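## Task

Put the spindle, the square dish and the probe into the wooden holder, each in a pocket that fits it, resting on that pocket's floor: the spindle flipped so that its currently upward side ends up facing down; the square dish standing on edge with its broad faces vertical; the probe flipped so that its currently upward side ends up facing down. The reference image is "manual". Each item is scored on its own. The holder must end up still upright on the table, and nothing may be left tipped over.

## Robot and tools

Robot: a single UR7e-type arm with a Robotiq 2F-85 two-finger gripper. There is one camera, cam_wrist (896x504), fixed to the wrist. The reference picture is returned by show_instructions.

Frames: every pose, velocity and target in calls and results is in the arm's base frame. The base is tilted relative to the table, so base +z is not straight up. Up (against gravity) in base coordinates is about (+0.004, -0.701, +0.713). To rise, move along that vector, not along dz alone. The scene frame has its origin on the table below the base, with +z up. In the gripper's own frame the fingers point along +z and close along y. end_effector_position is the point between the closed pads. The fingertips extend about 19 mm past it when closed and about 6 mm when fully open. A block sticks out about 10 cm toward the gripper's +x and turns with it.

The 9-number row, used by execute_actions and move, all values in [-1, 1]:
- dx, dy, dz: a position offset along the base axes. 1.0 = 0.6 m.
- rx, ry, rz: one rotation vector, 1.0 = 180 degrees, turning about the Hand target's position.
- position: the finger command. +1 is fully open (85 mm). The pads meet near -0.8. At -1 the fingers close until something stops them.
- force_limit: grip strength, from -1 (about 30 N per pad after a slow close) to +1 (about 100 N).
- speed: finger speed, from -1 (about 20 mm/s) through 0 (about 85 mm/s) to +1 (about 150 mm/s). A fast close gives a stronger grip.

The pose numbers are offsets, never absolute poses. They count from the "Hand target" shown in the last result, so sending the same offset again moves the arm further. Finger numbers are absolute commands, and 0 is a real command. To keep the grip unchanged, resend the last position, force_limit and speed.

execute_actions(actions, cameras): actions is a list of actions. Each action has up to 15 rows, one per 1/30 s step. A shorter action repeats its last row. Every row in an action counts from the pose at the start of that action. Images come back only if actions is empty or cameras is given ("all", names, or [] for none).

move(target, speed, blend, stop_force, zero, blocking, cameras): drives the gripper in a straight line toward the target.
- target is one row, or a list of up to 15 rows. All rows in a list are offsets from the same starting Hand target.
- speed is in m/s, from 0.002 to 3.6 (default 0.25). Turning is capped at twice that number in rad/s. Give one number, or one per target.
- blend is a corner radius in m. 0 means stop at each target.
- stop_force is 3 to 120 N. The move ends when the wrist sensor feels that much push against the motion. Use it slowly when setting a part down. Leave it out when moving away from a contact. It is unreliable while the gripper is turning.
- zero=false keeps the old sensor zero.
- blocking=false returns after about 0.5 s and cannot be combined with stop_force.
- The result ends with a "move:" line: done, off_target, moving, held or fault, plus the limits that acted (paced, held). Neither done nor off_target tells you whether anything was touched.
- Do not pass close to the arm's base; go around it.

Other tools:
- wait(seconds 0-10): let time pass.
- stop: brake a running move.
- zoom_image(camera "cam_wrist", region [x0,y0,x1,y1]): zoom into the latest image, at most 504 px per side.
- zero_wrist_force: re-zero the wrist sensor.
- show_instructions: show the reference image.
- read_manual: returns licence text only.
- finished_scene(scene): pass the current scene number. It is final and cannot be undone.

Reading results:
- end_effector_position is in m and end_effector_quat_wxyz is in the base frame. Both can be off by a few cm.
- Hand target is your last commanded pose after clipping. The arm often rests a little short of it; send the missing distance as a new offset.
- The commanded orientation is clipped to within 32 degrees of the current one per step, so make large turns in stages.
- object_status: 0 moving, 1 blocked while opening, 2 blocked while closing (a grip), 3 reached the command or pads met.
- position_measured is in counts: 3 open, 78 ≈ 60 mm, 130 ≈ 40 mm, 180 ≈ 20 mm, 230 closed.
- Wrist force and torque are given in the gripper's axes.
- Joint torques are total outputs and include the arm's own weight.
- A MOTOR HOT line appears at 70 °C. At 85 °C the brakes lock for 30-60 s.

Method: open the gripper, approach from above, and close with position -1. Confirm object_status 2, then lift along the up vector. Turn the part to the orientation the task asks for, line it up over a free pocket, and lower it slowly with stop_force until it seats on the pocket floor. Open the gripper and back off upward. Check with cam_wrist and zoom_image.

Avoid:
- Net force of about 150 N on the arm, or joint contact torque at its limit (142 N m for the big joints, 26.6 N m for the wrist joints). Either stops the arm for 10 s. The arm is stiff, so even a small overshoot past a firm contact can trigger this. After a force fault where the grip pins the arm, open the gripper first.
- Dropping parts, releasing a part while it is still moving, slams, fast swings with a load, and gripping hard on a part that still rests on something.
- Tipping the holder, or letting anything fall or be left off the table. Either one fails the task.
- Loose objects can get brief outside pushes, so check the result before releasing the scene.
- Any arm stop costs time.

Each tool is called after "Emit:" in YAML: its name, and indented under it one key for each argument.

Reference images:

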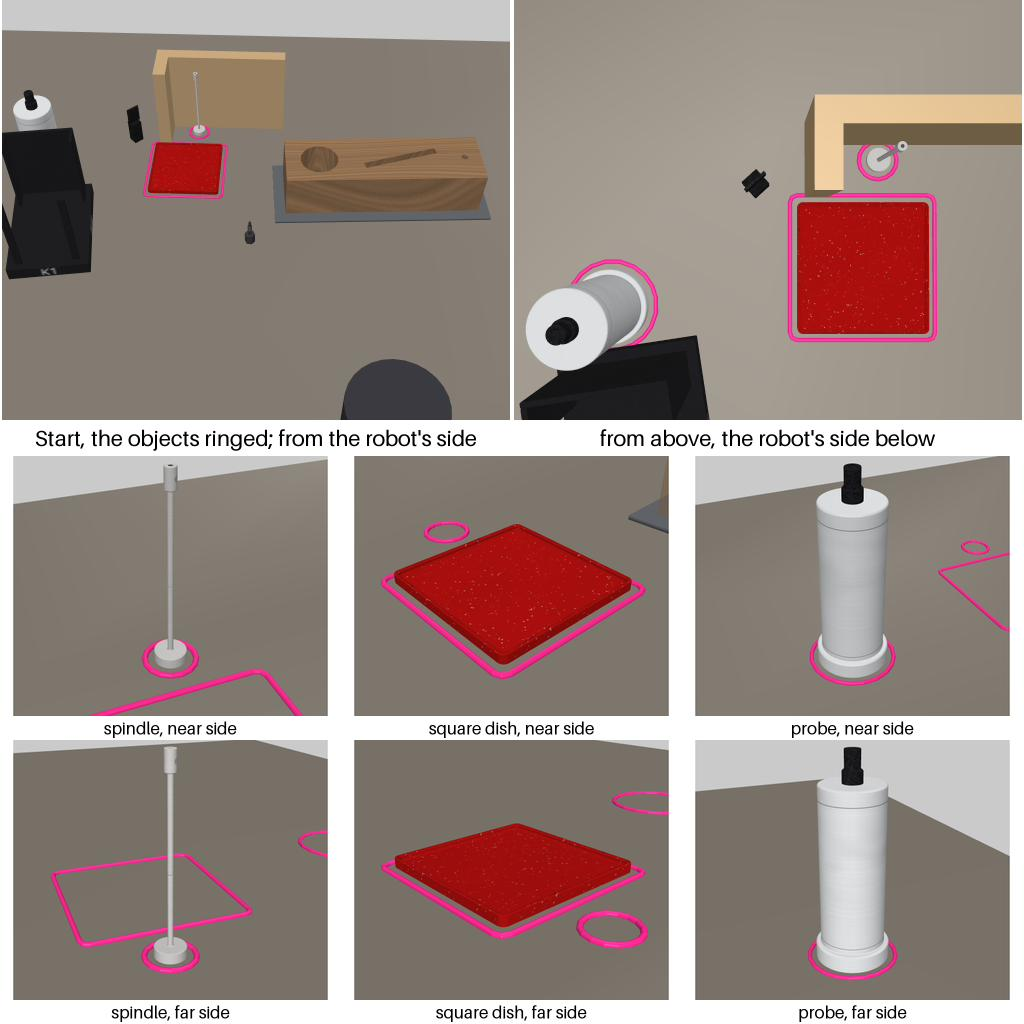

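## Session

Emit:
execute_actions:
  actions: []

Emit:
show_instructions:

Scene clock: 0.00 s.
end_effector_position=(+0.5972, -0.0368, +0.1849) position_measured=3 object_status=3 end_effector_quat_wxyz=(+0.704, -0.566, -0.323, -0.281)
Joint positions: [-0.621 -0.615 1.046 -0.214 -0.771 0.516]
Joint velocities: within noise
Joint torques (N m): no reading
Motor temperatures (°C): [35 28 30 36 39 31]
Wrist force (N): no reading
Wrist torque (N m): no reading
Wrist force, peak (N): no reading
Hand target: +0.5972, -0.0368, +0.1849; +0.704, -0.566, -0.323, -0.281
Tool commands: gripper/position=+1.0 gripper/force_limit=+1.0 gripper/speed=+1.0

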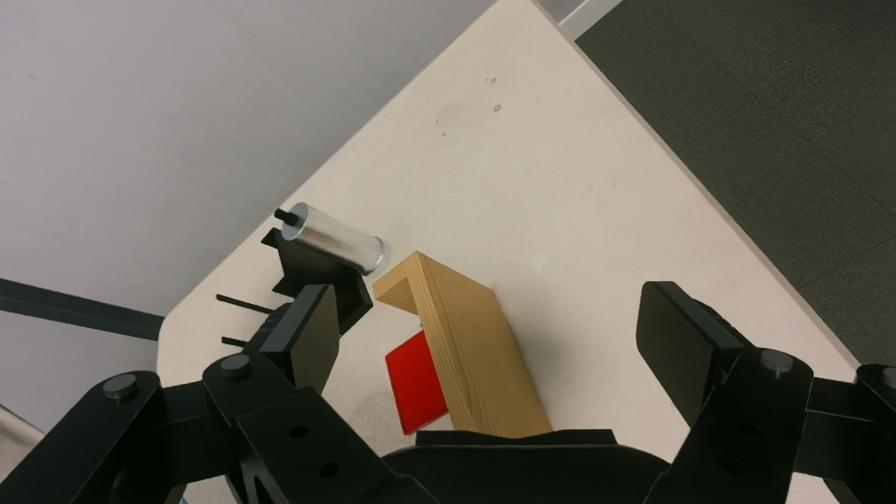

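Reference images for this scene: manual.

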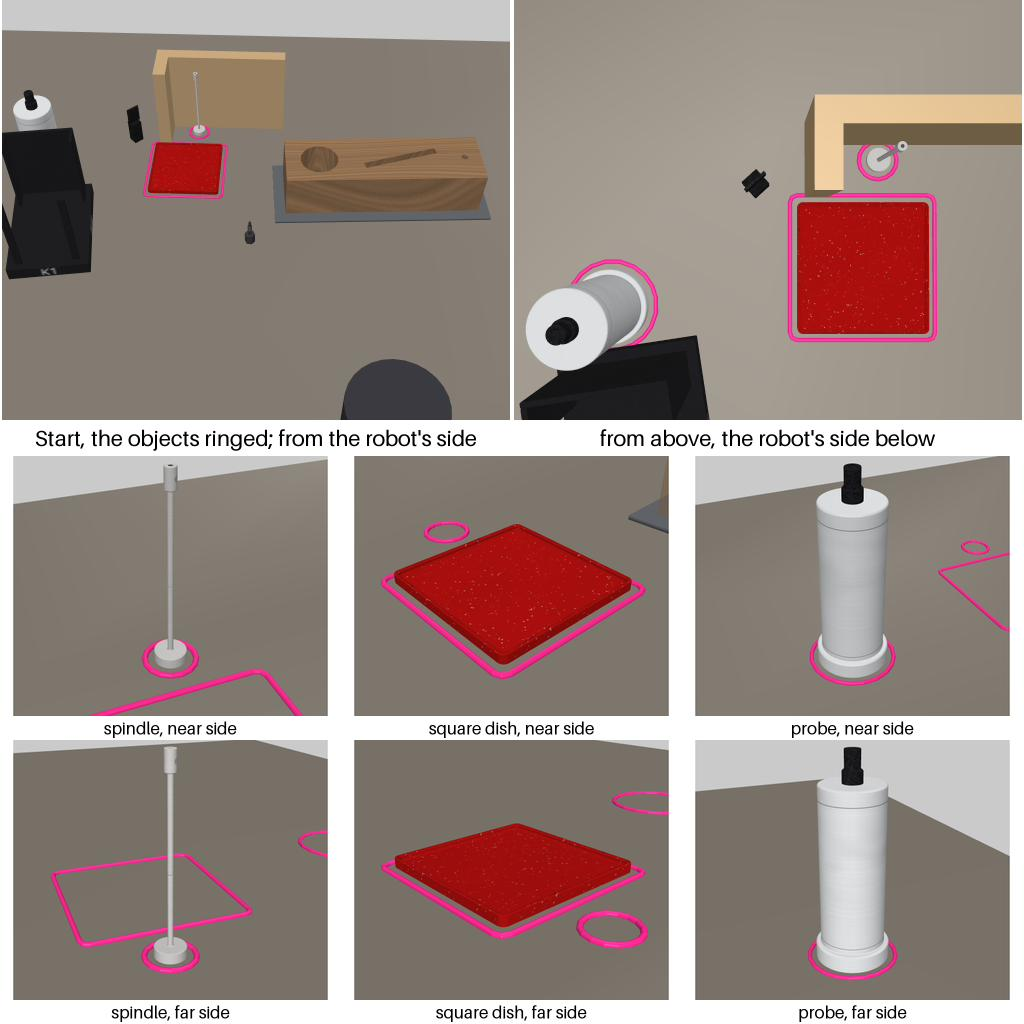

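Emit:
move:
  target: [-0.0765,-0.2233,0.1003,-0.3003,0.2623,-0.1305,1,1,1]
  speed: 0.5
  cameras: ["cam_wrist"]

Scene clock: 8.00 s.
end_effector_position=(+0.5513, -0.1708, +0.2451) position_measured=3 object_status=3 end_effector_quat_wxyz=(-0.379, +0.926, +0.001, -0.002)
Joint positions: [-0.771 -1.154 1.324 -1.137 -1.047 2.202]
Joint torques (N m): [-20.65 -19.38 -31.2 -4.09 -2.69 1.25]
Wrist force (N): [1.0 0.7 0.0]
Wrist torque (N m): [-0.18 -0.37 -0.17]
Wrist force, peak (N): [1.6 0.3 -0.7]
Hand target: +0.5513, -0.1708, +0.2451; -0.379, +0.926, +0.001, -0.002
Off the commanded pose: 0.000 m, 0 deg.
move: done

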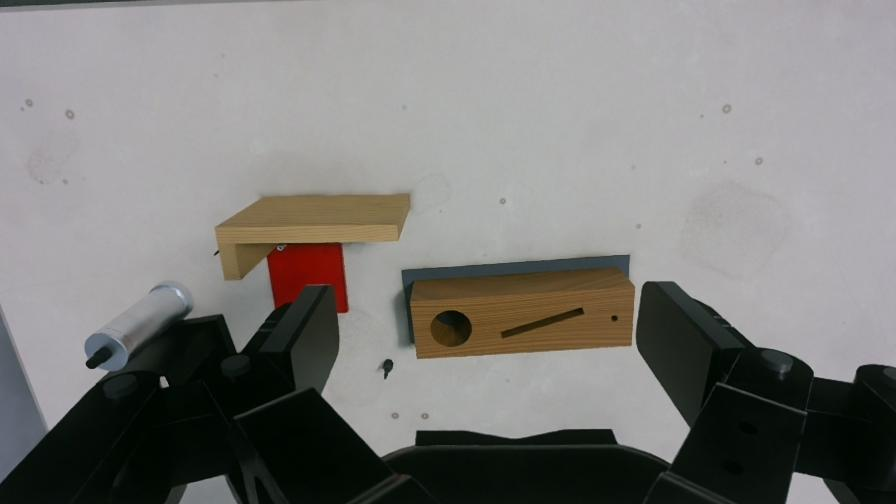

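Emit:
zoom_image:
  camera: "cam_wrist"
  region: [390, 240, 650, 390]

Emit:
zoom_image:
  camera: "cam_wrist"
  region: [70, 180, 420, 400]

Scaled by 1.938 from the camera's 896x504 image, which has a finer 1280x720 frame.

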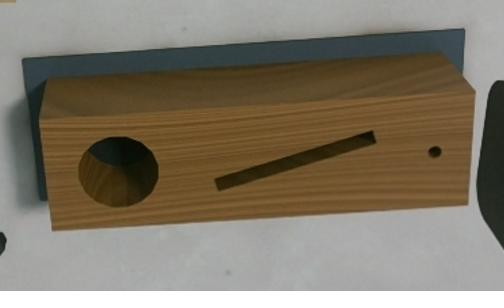

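Scaled by 1.440 from the camera's 896x504 image, which has a finer 1280x720 frame.

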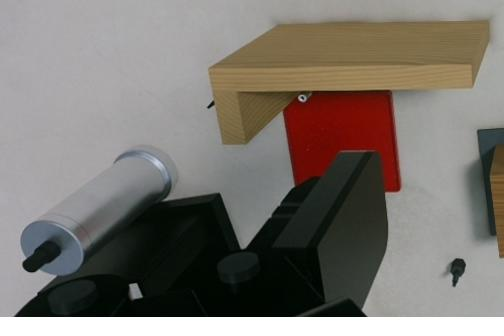

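Emit:
move:
  target: [-0.2683,0.4467,-0.0263,0,0,0,1,1,1]
  speed: 0.35
  cameras: ["cam_wrist"]

Emit:
zoom_image:
  camera: "cam_wrist"
  region: [330, 40, 580, 260]

Scene clock: 22.90 s.
end_effector_position=(+0.3904, +0.0971, +0.2293) position_measured=3 object_status=3 end_effector_quat_wxyz=(-0.379, +0.926, +0.001, -0.002)
Joint positions: [-0.549 -1.771 2.084 -1.406 -0.932 2.431]
Joint torques (N m): [-4.76 -4.72 -12.89 -4 2.8 1.46]
Wrist force (N): [1.3 0.4 -0.8]
Wrist torque (N m): [-0.20 -0.46 -0.19]
Wrist force, peak (N): [1.8 1.5 -1.4]
Hand target: +0.3903, +0.0972, +0.2293; -0.379, +0.926, +0.001, -0.002
Off the commanded pose: 0.000 m, 0 deg.
move: done

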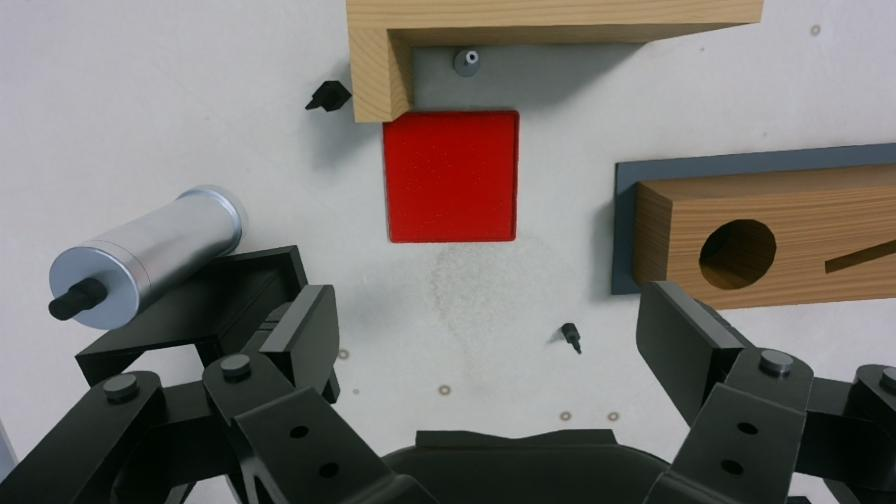

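Scaled by 2.016 from the camera's 896x504 image, which has a finer 1280x720 frame.

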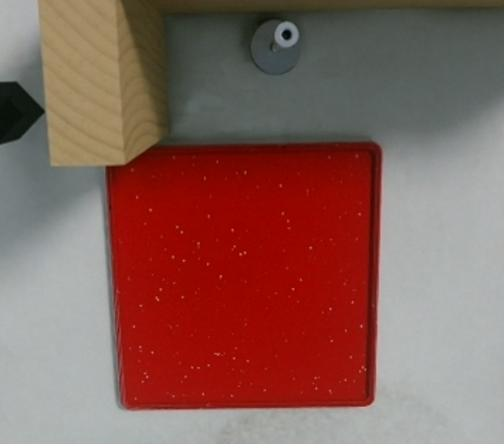

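Emit:
move:
  target:
    - [-0.009,0.0,0.0,-0.2516,-0.6706,0.6815,1,1,1]
    - [-0.009,0.1099,-0.1022,-0.2516,-0.6706,0.6815,1,1,1]
  speed: [0.6,0.2]
  blend: [0.02,0]
  cameras: ["cam_wrist"]

Scene clock: 95.73 s.
end_effector_position=(+0.3849, +0.1631, +0.1680) position_measured=3 object_status=3 end_effector_quat_wxyz=(+0.231, +0.113, +0.894, +0.367)
Joint positions: [-0.512 -2.037 2.679 -2.427 -0.694 -0.159]
Joint torques (N m): [3.01 16.16 -12.94 -4.07 -2.49 1.3]
Wrist force (N): [0.7 -0.4 0.0]
Wrist torque (N m): [-0.29 -0.41 -0.11]
Wrist force, peak (N): [1.9 -0.3 1.2]
Hand target: +0.3849, +0.1632, +0.1680; +0.231, +0.113, +0.894, +0.367
Off the commanded pose: 0.000 m, 0 deg.
move: done

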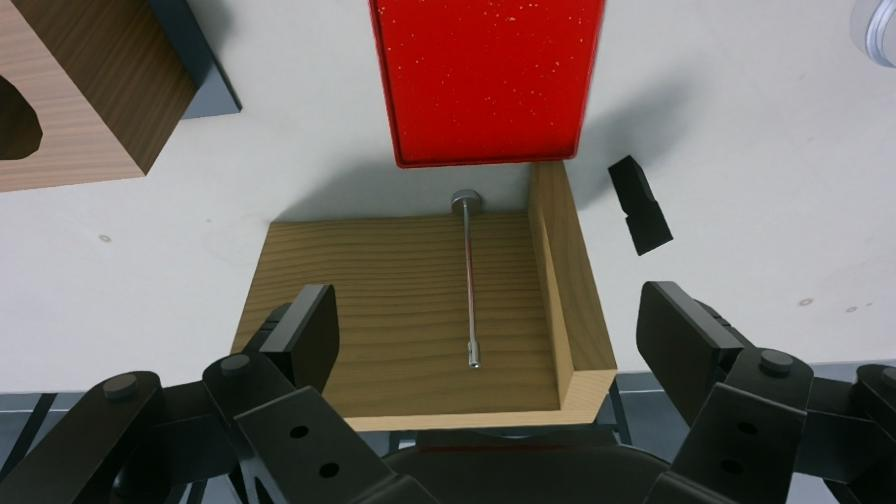

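Emit:
zoom_image:
  camera: "cam_wrist"
  region: [380, 150, 640, 440]

Scaled by 1.738 from the camera's 896x504 image, which has a finer 1280x720 frame.

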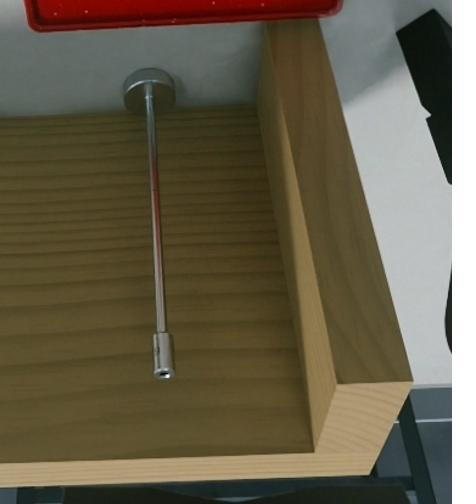

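Emit:
move:
  target:
    - [-0.0003,0.0537,-0.0523,0,0,0,-0.46,-0.7,0]
    - [0.0900,0.054,-0.0527,0,0,0,-0.46,-0.7,0]
  speed: [0.15,0.1]
  cameras: ["cam_wrist"]

Emit:
zoom_image:
  camera: "cam_wrist"
  region: [360, 130, 620, 420]

Scene clock: 117.60 s.
end_effector_position=(+0.4362, +0.1961, +0.1355) position_measured=187 object_status=3 end_effector_quat_wxyz=(+0.228, +0.113, +0.895, +0.367)
Joint positions: [-0.311 -1.611 2.62 -3.004 -0.757 0.126]
Joint torques (N m): [-12.13 -2.38 -17.61 -2.57 -0.1 0.11]
Wrist force (N): [1.3 -0.1 1.2]
Wrist torque (N m): [-0.24 -0.42 0.10]
Wrist force, peak (N): [105.4 -8.4 -90.0]
Hand target: +0.4362, +0.1961, +0.1355; +0.228, +0.113, +0.895, +0.367 (not the last commanded pose)
Tool commands: gripper/position=-0.458824 gripper/force_limit=-0.701961 gripper/speed=+0.003922
Off the commanded pose: 0.003 m, 0 deg.
FORCE FAULT: contact force on the arm reached its limit, and the arm stopped for 10 seconds. The contact can be on any part of the arm, not only on its tool. That time counts as 20 of the actions that you can send in this scene. The arm's remaining commands of this call were not run. The arm's target is now where it stood when the stop ended, not its last command. The arm accepts commands again.
move: fault

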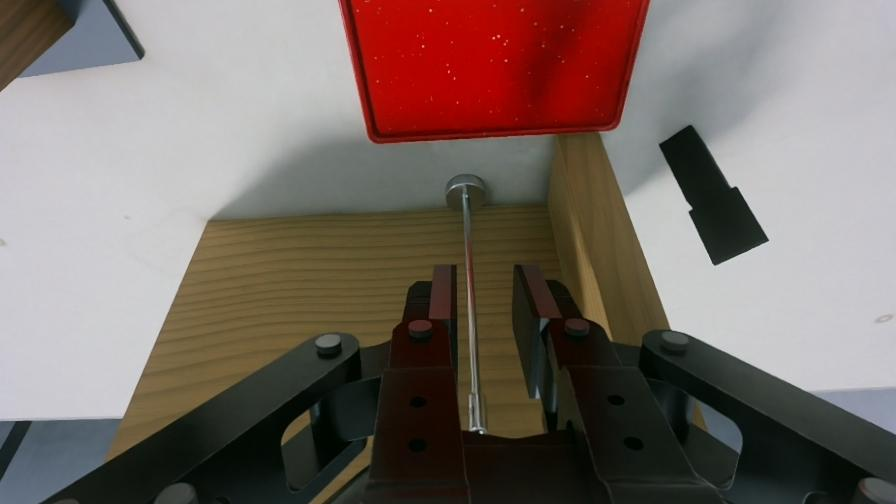

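Scaled by 1.738 from the camera's 896x504 image, which has a finer 1280x720 frame.

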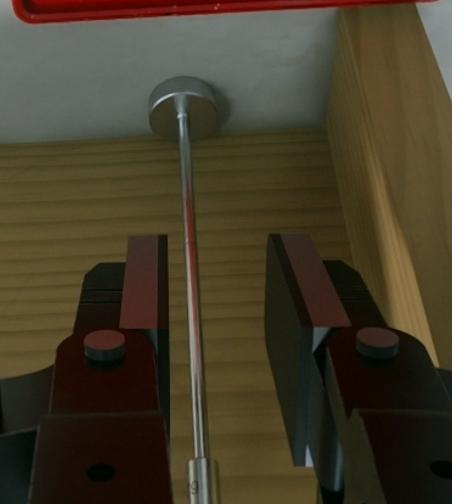

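Emit:
move:
  target:
    - [-0.0275,0.0,0.0,0,0,0,-0.5,-0.7,0]
    - [-0.0225,-0.0057,-0.0056,0.0,-0.1584,-0.1558,-0.5,-0.7,0]
  speed: [0.1,0.2]
  blend: [0.005,0]
  cameras: ["cam_wrist"]

Emit:
zoom_image:
  camera: "cam_wrist"
  region: [360, 130, 620, 420]

Scene clock: 143.73 s.
end_effector_position=(+0.4206, +0.1937, +0.1330) position_measured=192 object_status=3 end_effector_quat_wxyz=(+0.443, +0.206, +0.808, +0.329)
Joint positions: [-0.152 -1.041 2.805 -4.444 -1.077 0.657]
Joint torques (N m): [-25.93 -16.65 6.97 0.05 1.4 -1.63]
Wrist force (N): [1.5 -1.1 1.9]
Wrist torque (N m): [-0.31 -0.42 0.16]
Wrist force, peak (N): [4.1 -2.3 2.7]
Hand target: +0.4206, +0.1937, +0.1330; +0.443, +0.206, +0.808, +0.329 (not the last commanded pose)
Off the commanded pose: 0.002 m, 11 deg.
move: held (a check stopped the path); path passed 1 of 2 targets; limits=held
pose unreachable: on one or more control steps of this call, first in action 0 (counted from 0), an arm could not follow its commanded pose, so it was not sent that pose on those steps. It may still have moved: this result reports where it is.
cause: moving toward the commanded pose would bring two parts of the arm too close to each other (joints 3 (elbow) to 5 (wrist 2) lie between them).

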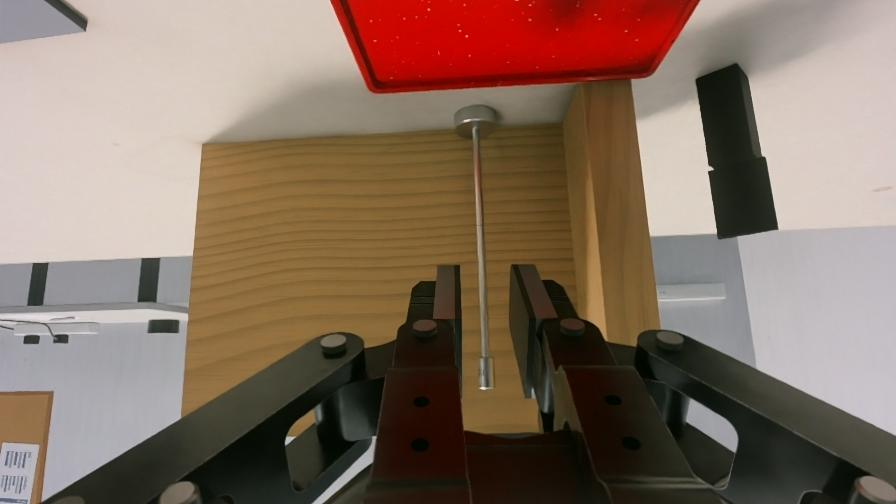

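Scaled by 1.738 from the camera's 896x504 image, which has a finer 1280x720 frame.

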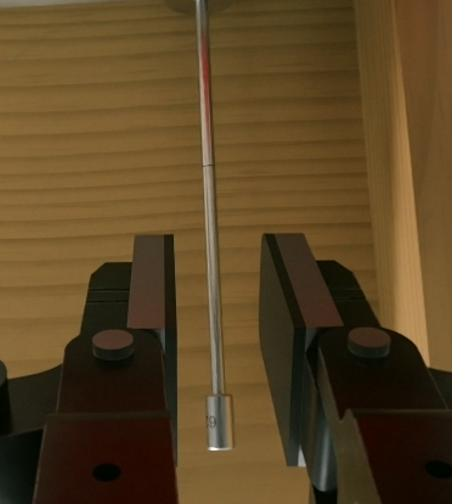

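Emit:
move:
  target: [0.0417,0.0002,0,0,0,0,-0.5,-0.7,0]
  speed: 0.03
  stop_force: 6
  cameras: ["cam_wrist"]

Emit:
zoom_image:
  camera: "cam_wrist"
  region: [360, 130, 700, 420]

Scene clock: 149.40 s.
end_effector_position=(+0.4457, +0.1938, +0.1330) position_measured=192 object_status=3 end_effector_quat_wxyz=(+0.443, +0.206, +0.808, +0.329)
Joint positions: [-0.133 -1.066 2.735 -4.353 -1.094 0.666]
Joint torques (N m): [-8.22 -20.42 -11.69 -0.53 -4.12 1.39]
Wrist force (N): [1.1 -0.9 2.1]
Wrist torque (N m): [-0.25 -0.37 0.01]
Wrist force, peak (N): [1.5 -1.1 2.0]
Hand target: +0.4457, +0.1938, +0.1330; +0.443, +0.206, +0.808, +0.329
Off the commanded pose: 0.000 m, 0 deg.
move: done

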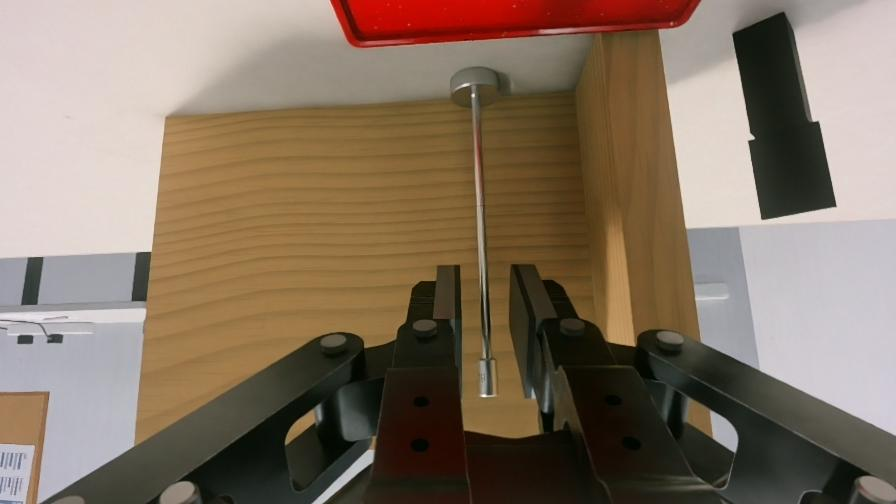

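Scaled by 1.482 from the camera's 896x504 image, which has a finer 1280x720 frame.

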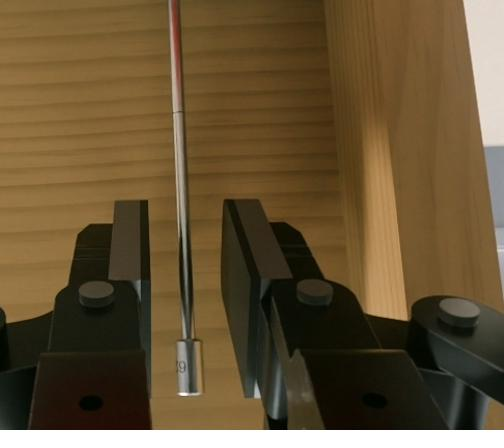

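Emit:
move:
  target: [0,0,0,0,0,0,-1,-0.7,-0.8]
  cameras: ["cam_wrist"]

Emit:
zoom_image:
  camera: "cam_wrist"
  region: [360, 130, 700, 420]

Scene clock: 151.30 s.
end_effector_position=(+0.4457, +0.1938, +0.1330) position_measured=227 object_status=0 end_effector_quat_wxyz=(+0.443, +0.206, +0.808, +0.329)
Joint positions: [-0.133 -1.066 2.735 -4.353 -1.094 0.666]
Joint torques (N m): [-8.2 -20.05 -12.17 -0.52 -3.28 1.37]
Wrist force (N): [-0.1 -1.1 1.3]
Wrist torque (N m): [-0.23 -0.38 -0.01]
Wrist force, peak (N): [1.3 -0.9 2.1]
Hand target: +0.4457, +0.1938, +0.1330; +0.443, +0.206, +0.808, +0.329
Off the commanded pose: 0.000 m, 0 deg.
move: done

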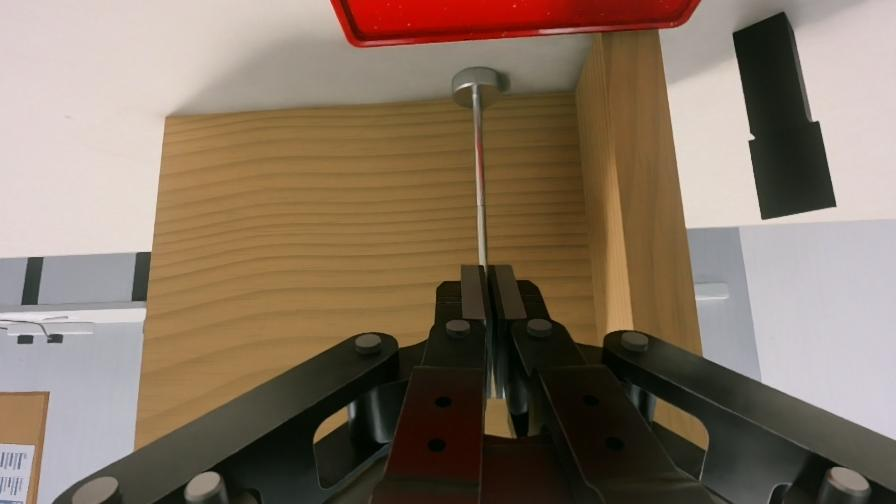

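Scaled by 1.482 from the camera's 896x504 image, which has a finer 1280x720 frame.

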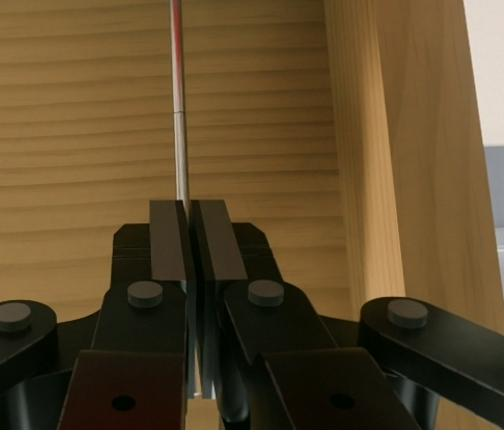

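Emit:
move:
  target:
    - [0.0004,-0.0584,0.0594,0,0,0,-1,-0.7,-0.8]
    - [-0.0761,-0.2603,-0.0919,0,0,0,-1,-0.7,-0.8]
    - [0.1238,-0.3447,-0.2463,-0.0001,0.3564,0.3506,-1,-0.7,-0.8]
  speed: [0.08,0.2,0.35]
  blend: [0.01,0.04,0]
  cameras: ["cam_wrist"]

Scene clock: 162.77 s.
end_effector_position=(+0.4403, +0.1469, +0.1556) position_measured=227 object_status=2 end_effector_quat_wxyz=(+0.444, +0.209, +0.808, +0.326)
Joint positions: [-0.36 -1.226 2.817 -4.207 -0.902 0.542]
Joint torques (N m): [-6.56 -13.24 -17.32 -0.41 -3.66 1.36]
Wrist force (N): [1.2 -1.2 1.9]
Wrist torque (N m): [-0.32 -0.31 -0.03]
Wrist force, peak (N): [0.9 -4.8 0.2]
Hand target: +0.4403, +0.1469, +0.1556; +0.444, +0.209, +0.808, +0.326 (not the last commanded pose)
Off the commanded pose: 0.247 m, 90 deg.
move: held (a check stopped the path); path passed 1 of 3 targets; limits=held
pose unreachable: on one or more control steps of this call, first in action 0 (counted from 0), an arm could not follow its commanded pose, so it was not sent that pose on those steps. It may still have moved: this result reports where it is.
cause: moving toward the commanded pose would bring two parts of the arm too close to each other (joints 3 (elbow) and 4 (wrist 1) lie between them).

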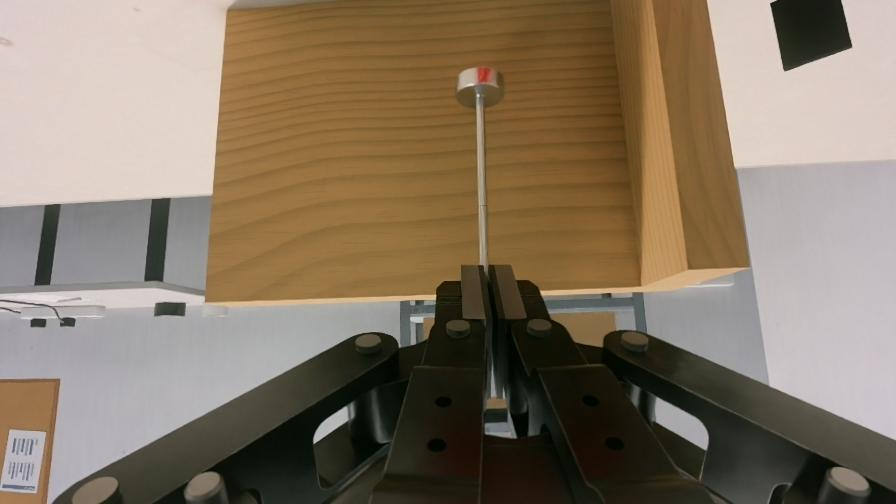

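Emit:
move:
  target:
    - [0.0004,-0.0584,0.0594,0,0.1584,0.1558,-1,-0.7,-0.8]
    - [-0.0328,-0.177,-0.0102,0,0.2376,0.2337,-1,-0.7,-0.8]
    - [0.1332,-0.262,-0.289,-0.0001,0.3564,0.3506,-1,-0.7,-0.8]
  speed: [0.3,0.3,0.35]
  blend: [0.02,0.04,0]
  cameras: ["cam_wrist"]

Scene clock: 168.30 s.
end_effector_position=(+0.5202, -0.0102, -0.0177) position_measured=227 object_status=2 end_effector_quat_wxyz=(-0.255, -0.088, +0.899, +0.345)
Joint positions: [-0.437 -0.813 1.51 -1.422 -1.264 -0.771]
Joint torques (N m): [-27.88 -20.77 -28.36 0.16 -3.95 -1.46]
Wrist force (N): [0.4 0.6 1.0]
Wrist torque (N m): [-0.14 -0.22 -0.07]
Wrist force, peak (N): [1.8 -1.2 1.8]
Hand target: +0.5202, -0.0103, -0.0178; -0.255, -0.088, +0.899, +0.345
Off the commanded pose: 0.000 m, 0 deg.
move: done

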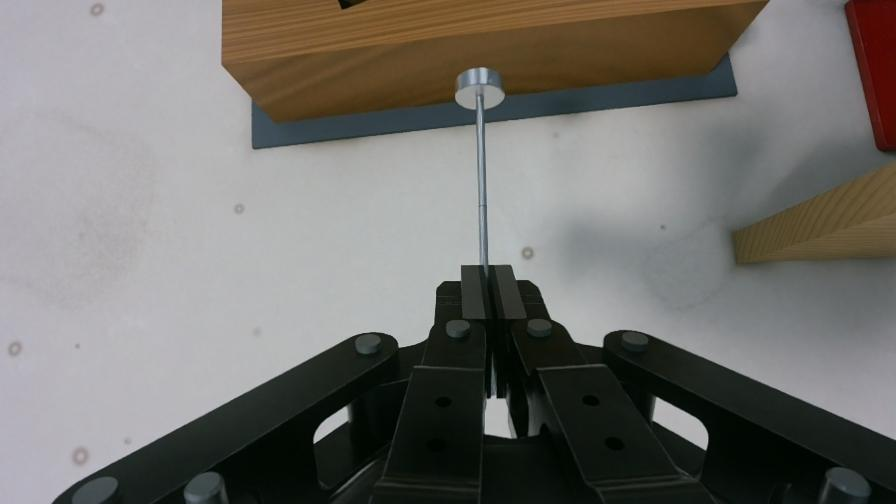

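Emit:
move:
  target: [-0.0007,0.105,-0.1068,0,0,0,-1,-0.7,-0.8]
  speed: 0.12

Emit:
move:
  target: [-0.0001,0.0140,-0.0143,0,0,0,-1,-0.7,-0.8]
  speed: 0.008
  stop_force: 3
  cameras: ["cam_wrist"]

Scene clock: 171.57 s.
end_effector_position=(+0.5198, +0.0526, -0.0817) position_measured=227 object_status=2 end_effector_quat_wxyz=(-0.255, -0.088, +0.899, +0.345)
Joint positions: [-0.348 -0.73 1.569 -1.585 -1.199 -0.708]
Joint torques (N m): [-28.81 -22.77 -9.32 -2.47 1.57 1.49]
Wrist force (N): [0.0 0.6 1.2]
Wrist torque (N m): [-0.11 -0.11 -0.23]
Wrist force, peak (N): [-0.3 1.0 2.1]
Hand target: +0.5198, +0.0527, -0.0818; -0.255, -0.088, +0.899, +0.345
Off the commanded pose: 0.000 m, 0 deg.
move: done

Scene clock: 173.93 s.
end_effector_position=(+0.5198, +0.0582, -0.0874) position_measured=227 object_status=2 end_effector_quat_wxyz=(-0.255, -0.088, +0.899, +0.345)
Joint positions: [-0.34 -0.721 1.572 -1.599 -1.193 -0.702]
Joint torques (N m): [-44.75 -35.17 -21.42 0.22 -2.86 -1.34]
Wrist force (N): [2.9 1.2 -5.3]
Wrist torque (N m): [-0.15 -0.02 -0.25]
Wrist force, peak (N): [8.2 2.1 -11.6]
Hand target: +0.5198, +0.0582, -0.0874; -0.255, -0.088, +0.899, +0.345 (not the last commanded pose)
Off the commanded pose: 0.004 m, 0 deg.
move: contact

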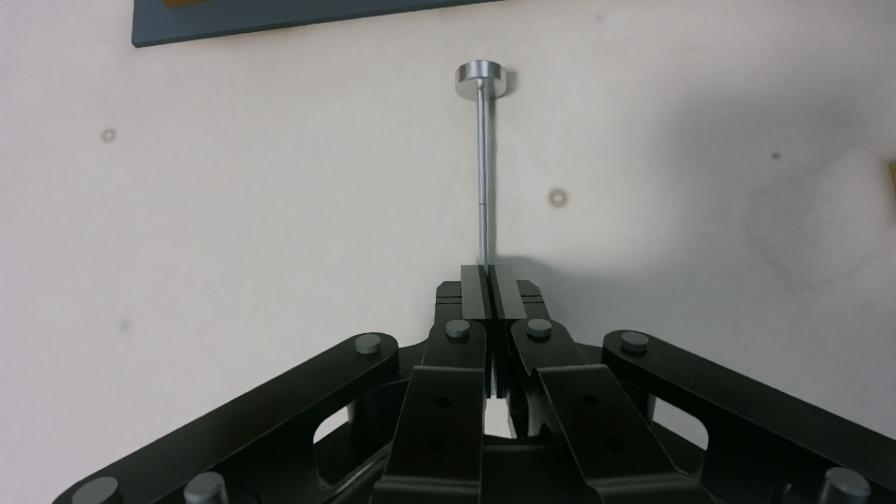

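Emit:
move:
  target: [0,0,0,0,0,0,-0.5,-0.7,-1]
  cameras: ["cam_wrist"]

Scene clock: 176.03 s.
end_effector_position=(+0.5198, +0.0581, -0.0874) position_measured=192 object_status=0 end_effector_quat_wxyz=(-0.255, -0.088, +0.899, +0.345)
Joint positions: [-0.34 -0.721 1.571 -1.599 -1.193 -0.702]
Joint torques (N m): [-28.66 -27.51 -18.74 0.07 2.71 -1.35]
Wrist force (N): [13.6 -7.5 -20.2]
Wrist torque (N m): [-0.15 -0.03 -0.32]
Wrist force, peak (N): [13.8 -7.6 -20.5]
Hand target: +0.5198, +0.0582, -0.0874; -0.255, -0.088, +0.899, +0.345
Off the commanded pose: 0.000 m, 0 deg.
move: done

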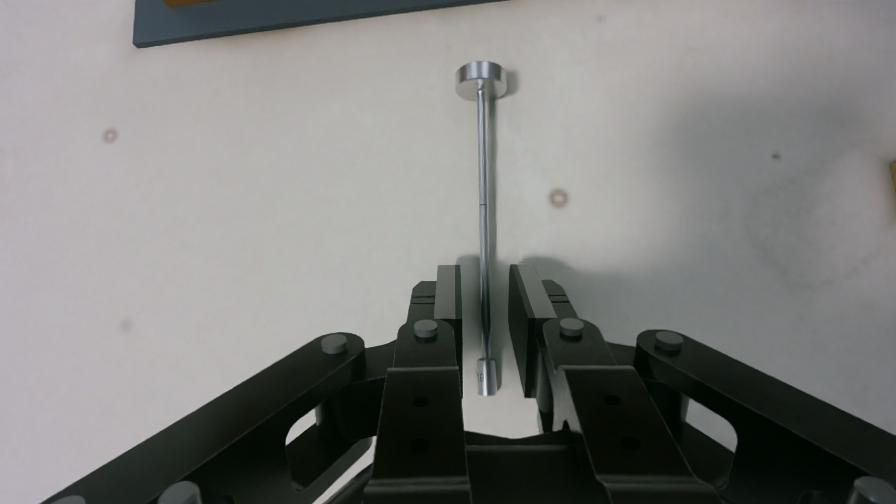

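Emit:
move:
  target:
    - [0.0008,-0.1169,0.1188,0,0,0,-0.5,-0.7,-1]
    - [-0.0826,-0.1172,0.119,-0.0561,0.6921,-0.7037,-0.5,-0.7,-1]
    - [-0.0927,-0.0435,0.0467,-0.0568,0.6999,-0.7116,-0.5,-0.7,-1]
  speed: [0.15,0.9,0.25]
  blend: [0.03,0.01,0]
  cameras: ["cam_wrist"]

Emit:
zoom_image:
  camera: "cam_wrist"
  region: [360, 130, 620, 420]

Scene clock: 189.20 s.
end_effector_position=(+0.4641, +0.0321, -0.0594) position_measured=192 object_status=3 end_effector_quat_wxyz=(-0.389, +0.896, -0.096, +0.192)
Joint positions: [-0.725 -0.966 2.489 -2.898 -0.689 2.537]
Joint torques (N m): [-15.15 -6.82 -5.96 -4.12 -2.02 1.37]
Wrist force (N): [0.7 0.7 1.2]
Wrist torque (N m): [-0.15 -0.20 -0.31]
Wrist force, peak (N): [13.9 -7.9 -20.5]
Hand target: +0.4641, +0.0321, -0.0594; -0.389, +0.896, -0.096, +0.192
Off the commanded pose: 0.000 m, 0 deg.
move: done

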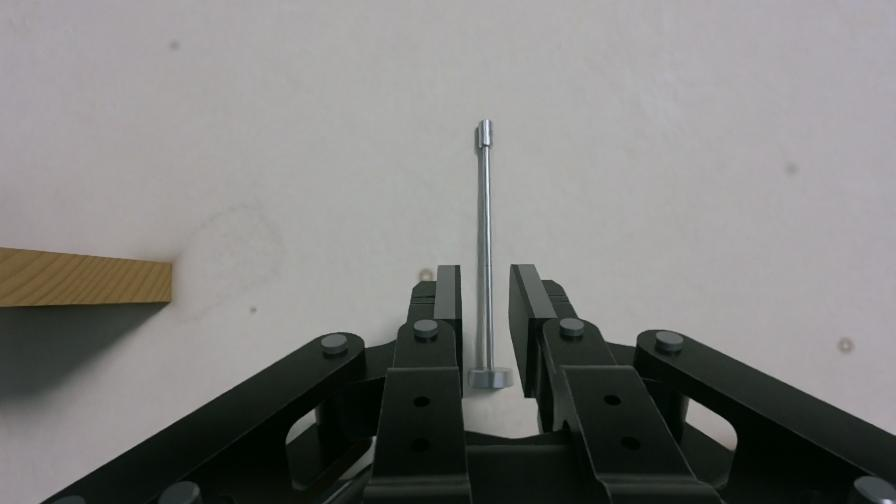

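Scaled by 1.738 from the camera's 896x504 image, which has a finer 1280x720 frame.

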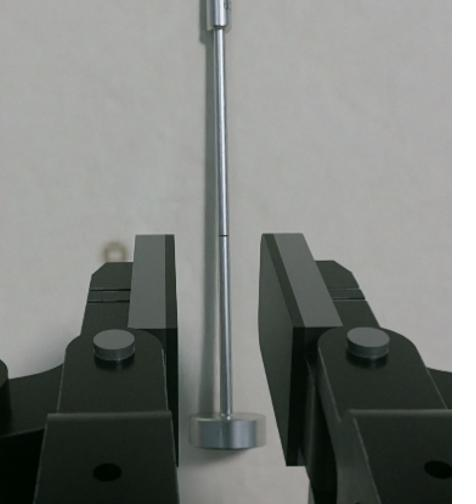

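Emit:
move:
  target: [0.0023,0.0354,-0.036,0,0,0,-0.5,-0.7,-1]
  speed: 0.1

Emit:
move:
  target: [0,0.0140,-0.01425,0,0,0,-0.5,-0.7,-1]
  speed: 0.008
  stop_force: 3
  cameras: ["cam_wrist"]

Scene clock: 192.70 s.
end_effector_position=(+0.4655, +0.0533, -0.0809) position_measured=192 object_status=3 end_effector_quat_wxyz=(-0.389, +0.896, -0.096, +0.192)
Joint positions: [-0.676 -0.86 2.492 -3.066 -0.681 2.612]
Joint torques (N m): [-16.27 -8.49 -22.15 -4.22 3.39 1.22]
Wrist force (N): [1.0 0.4 0.7]
Wrist torque (N m): [-0.15 -0.26 -0.29]
Wrist force, peak (N): [0.8 0.6 1.4]
Hand target: +0.4655, +0.0533, -0.0810; -0.389, +0.896, -0.096, +0.192
Off the commanded pose: 0.000 m, 0 deg.
move: done

Scene clock: 194.83 s.
end_effector_position=(+0.4655, +0.0584, -0.0862) position_measured=192 object_status=3 end_effector_quat_wxyz=(-0.389, +0.896, -0.096, +0.192)
Joint positions: [-0.665 -0.833 2.492 -3.106 -0.679 2.63]
Joint torques (N m): [-32.47 -22.91 -4.7 -0.63 -2.26 -1.53]
Wrist force (N): [2.8 0.8 -2.0]
Wrist torque (N m): [-0.20 -0.24 -0.21]
Wrist force, peak (N): [3.9 -0.4 -13.5]
Hand target: +0.4655, +0.0584, -0.0862; -0.389, +0.896, -0.096, +0.192 (not the last commanded pose)
Off the commanded pose: 0.005 m, 0 deg.
move: contact

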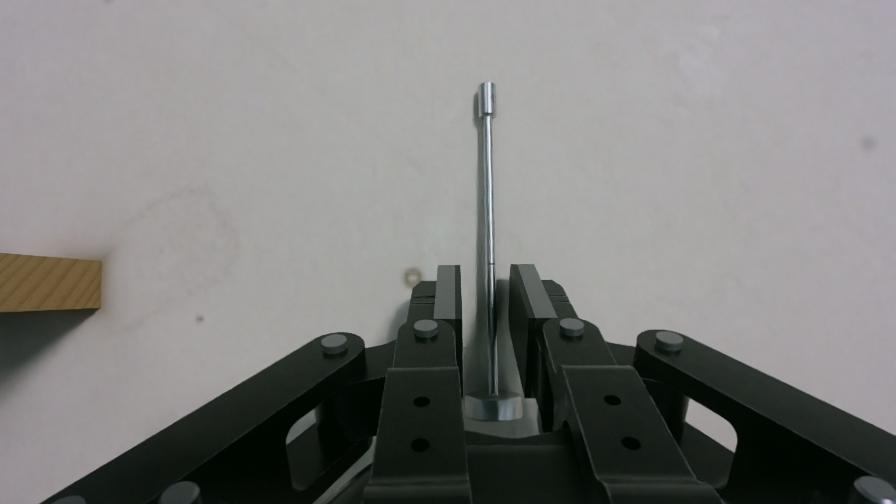

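Emit:
move:
  target: [0,0,0,0,0,0,-1,-0.7,-0.8]
  cameras: ["cam_wrist"]

Scene clock: 196.63 s.
end_effector_position=(+0.4655, +0.0584, -0.0862) position_measured=226 object_status=0 end_effector_quat_wxyz=(-0.389, +0.896, -0.096, +0.192)
Joint positions: [-0.665 -0.833 2.492 -3.106 -0.679 2.63]
Joint torques (N m): [-32.7 -22.79 -4.59 -1.96 -1.39 -1.51]
Wrist force (N): [1.1 0.3 0.3]
Wrist torque (N m): [-0.17 -0.25 -0.18]
Wrist force, peak (N): [3.2 0.9 -2.0]
Hand target: +0.4655, +0.0584, -0.0862; -0.389, +0.896, -0.096, +0.192
Off the commanded pose: 0.000 m, 0 deg.
move: done

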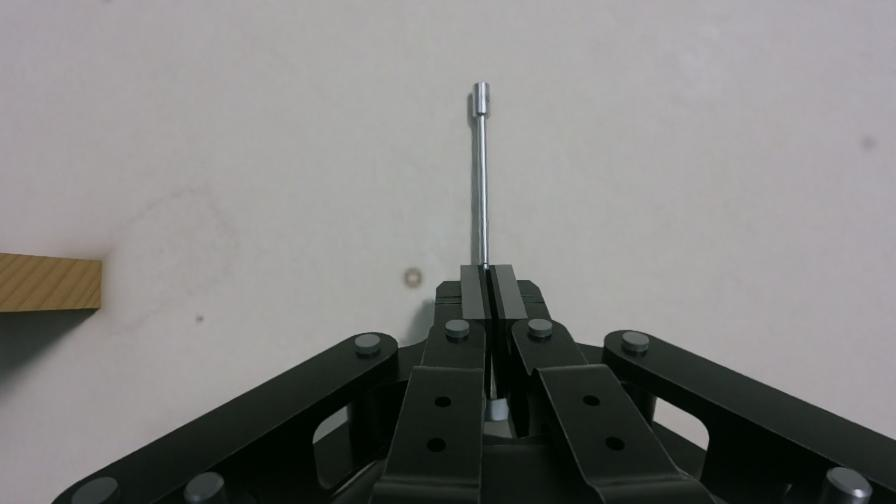

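Emit:
move:
  target:
    - [0.0006,-0.0935,0.095,0,0,0,-1,-0.7,-0.8]
    - [-0.025,-0.2627,0.0627,-0.0001,0.3564,0.3506,-1,-0.7,-0.8]
  speed: [0.15,0.5]
  blend: [0.03,0]
  cameras: ["cam_wrist"]

Emit:
zoom_image:
  camera: "cam_wrist"
  region: [340, 0, 640, 290]

Scene clock: 202.93 s.
end_effector_position=(+0.4505, -0.0992, -0.0485) position_measured=226 object_status=2 end_effector_quat_wxyz=(-0.322, +0.778, +0.181, -0.508) end_effector_velocity=(+0.000, +0.000, +0.000) end_effector_angular_velocity=(+0.001, +0.004, +0.002)
Joint positions: [-0.448 -0.519 1.228 -0.99 -1.678 2.318]
Joint velocities: [0.001 0.003 -0.004 0.005 -0.002 0.001]
Joint torques (N m): [-32.18 -28.76 -27.71 1.51 -4.61 1.44]
Wrist force (N): [1.1 -0.9 2.1]
Wrist torque (N m): [-0.21 -0.39 -0.02]
Wrist force, peak (N): [1.5 -0.7 2.3]
Hand target: +0.4505, -0.0992, -0.0485; -0.322, +0.778, +0.181, -0.508
Off the commanded pose: 0.000 m, 0 deg.
move: done

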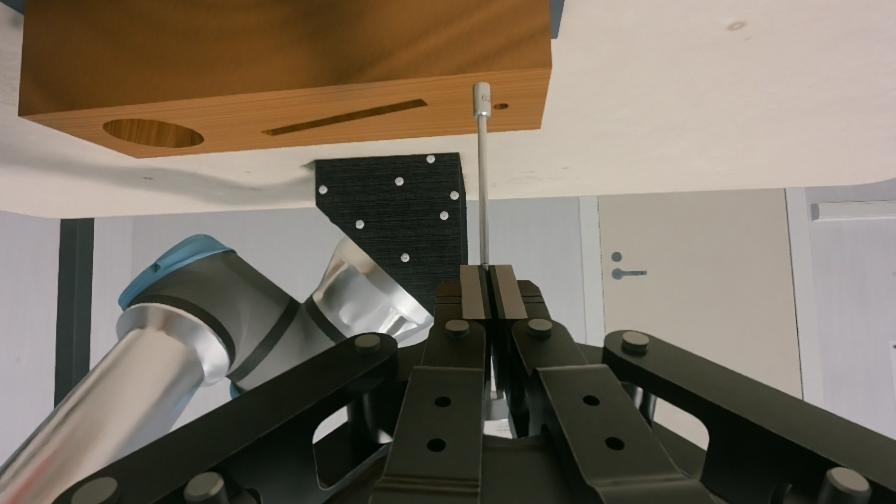

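Scaled by 1.680 from the camera's 896x504 image, which has a finer 1280x720 frame.

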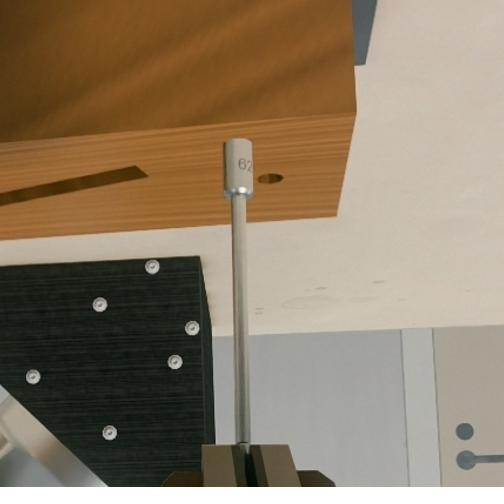

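Emit:
move:
  target: [-0.0917,-0.0146,-0.0138,0,0,0,-1,-0.7,-0.8]
  speed: 0.15
  cameras: ["cam_wrist"]

Emit:
zoom_image:
  camera: "cam_wrist"
  region: [390, 0, 590, 200]

Scene clock: 209.10 s.
end_effector_position=(+0.3956, -0.1079, -0.0568) position_measured=226 object_status=2 end_effector_quat_wxyz=(-0.322, +0.778, +0.181, -0.508)
Joint positions: [-0.497 -0.594 1.43 -1.118 -1.725 2.304]
Joint torques (N m): [-47.99 -42.57 -8.39 -2.14 -4.48 -1.45]
Wrist force (N): [1.3 -0.9 1.7]
Wrist torque (N m): [-0.24 -0.40 0.13]
Wrist force, peak (N): [0.9 -0.6 2.6]
Hand target: +0.3955, -0.1080, -0.0568; -0.322, +0.778, +0.181, -0.508
Off the commanded pose: 0.000 m, 0 deg.
move: done

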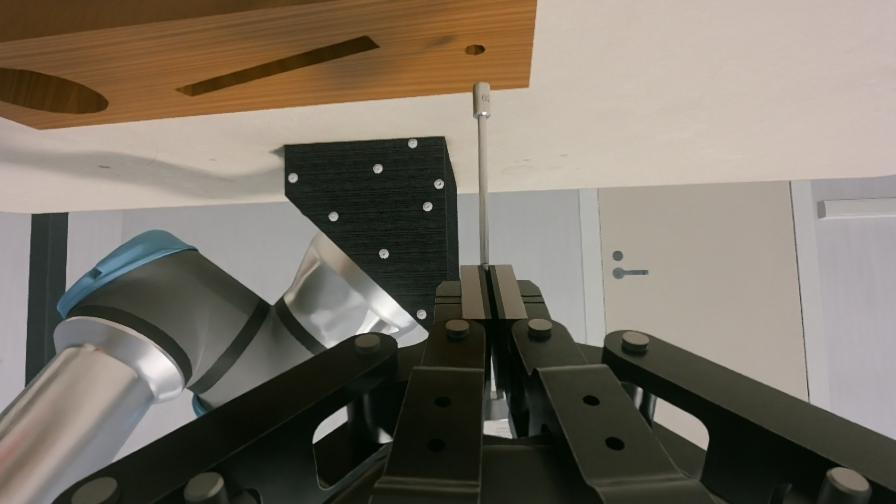

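Scaled by 2.520 from the camera's 896x504 image, which has a finer 1280x720 frame.

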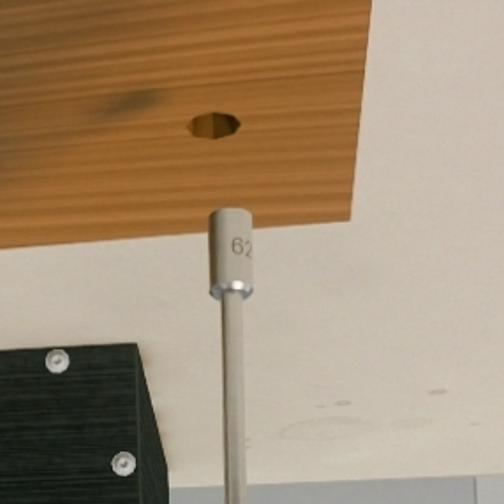

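Emit:
move:
  target: [-0.0335,0.0208,-0.0212,0,0,0,-1,-0.7,-0.8]
  speed: 0.1
  cameras: ["cam_wrist"]

Emit:
zoom_image:
  camera: "cam_wrist"
  region: [390, 0, 590, 200]

Scene clock: 212.73 s.
end_effector_position=(+0.3755, -0.0956, -0.0695) position_measured=226 object_status=2 end_effector_quat_wxyz=(-0.322, +0.778, +0.181, -0.508)
Joint positions: [-0.495 -0.607 1.51 -1.185 -1.723 2.305]
Joint torques (N m): [-28.17 -39.25 -10.19 -1.81 0.97 1.08]
Wrist force (N): [1.5 -1.0 1.6]
Wrist torque (N m): [-0.26 -0.45 0.07]
Wrist force, peak (N): [1.5 -0.8 2.0]
Hand target: +0.3754, -0.0955, -0.0695; -0.322, +0.778, +0.181, -0.508
Off the commanded pose: 0.000 m, 0 deg.
move: done

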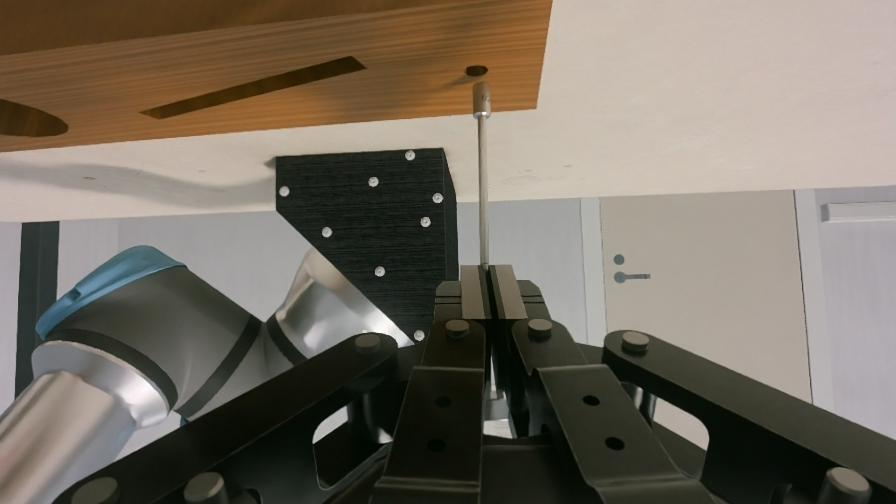

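Scaled by 2.520 from the camera's 896x504 image, which has a finer 1280x720 frame.

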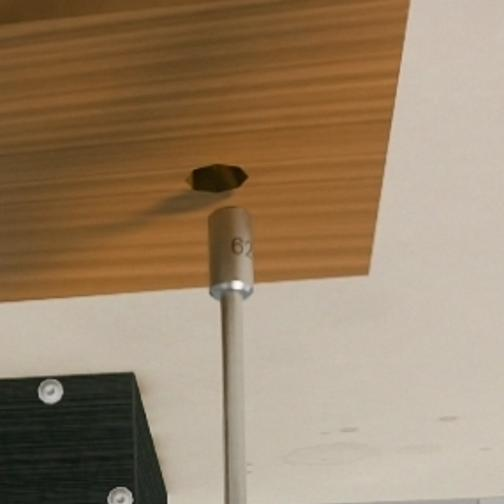

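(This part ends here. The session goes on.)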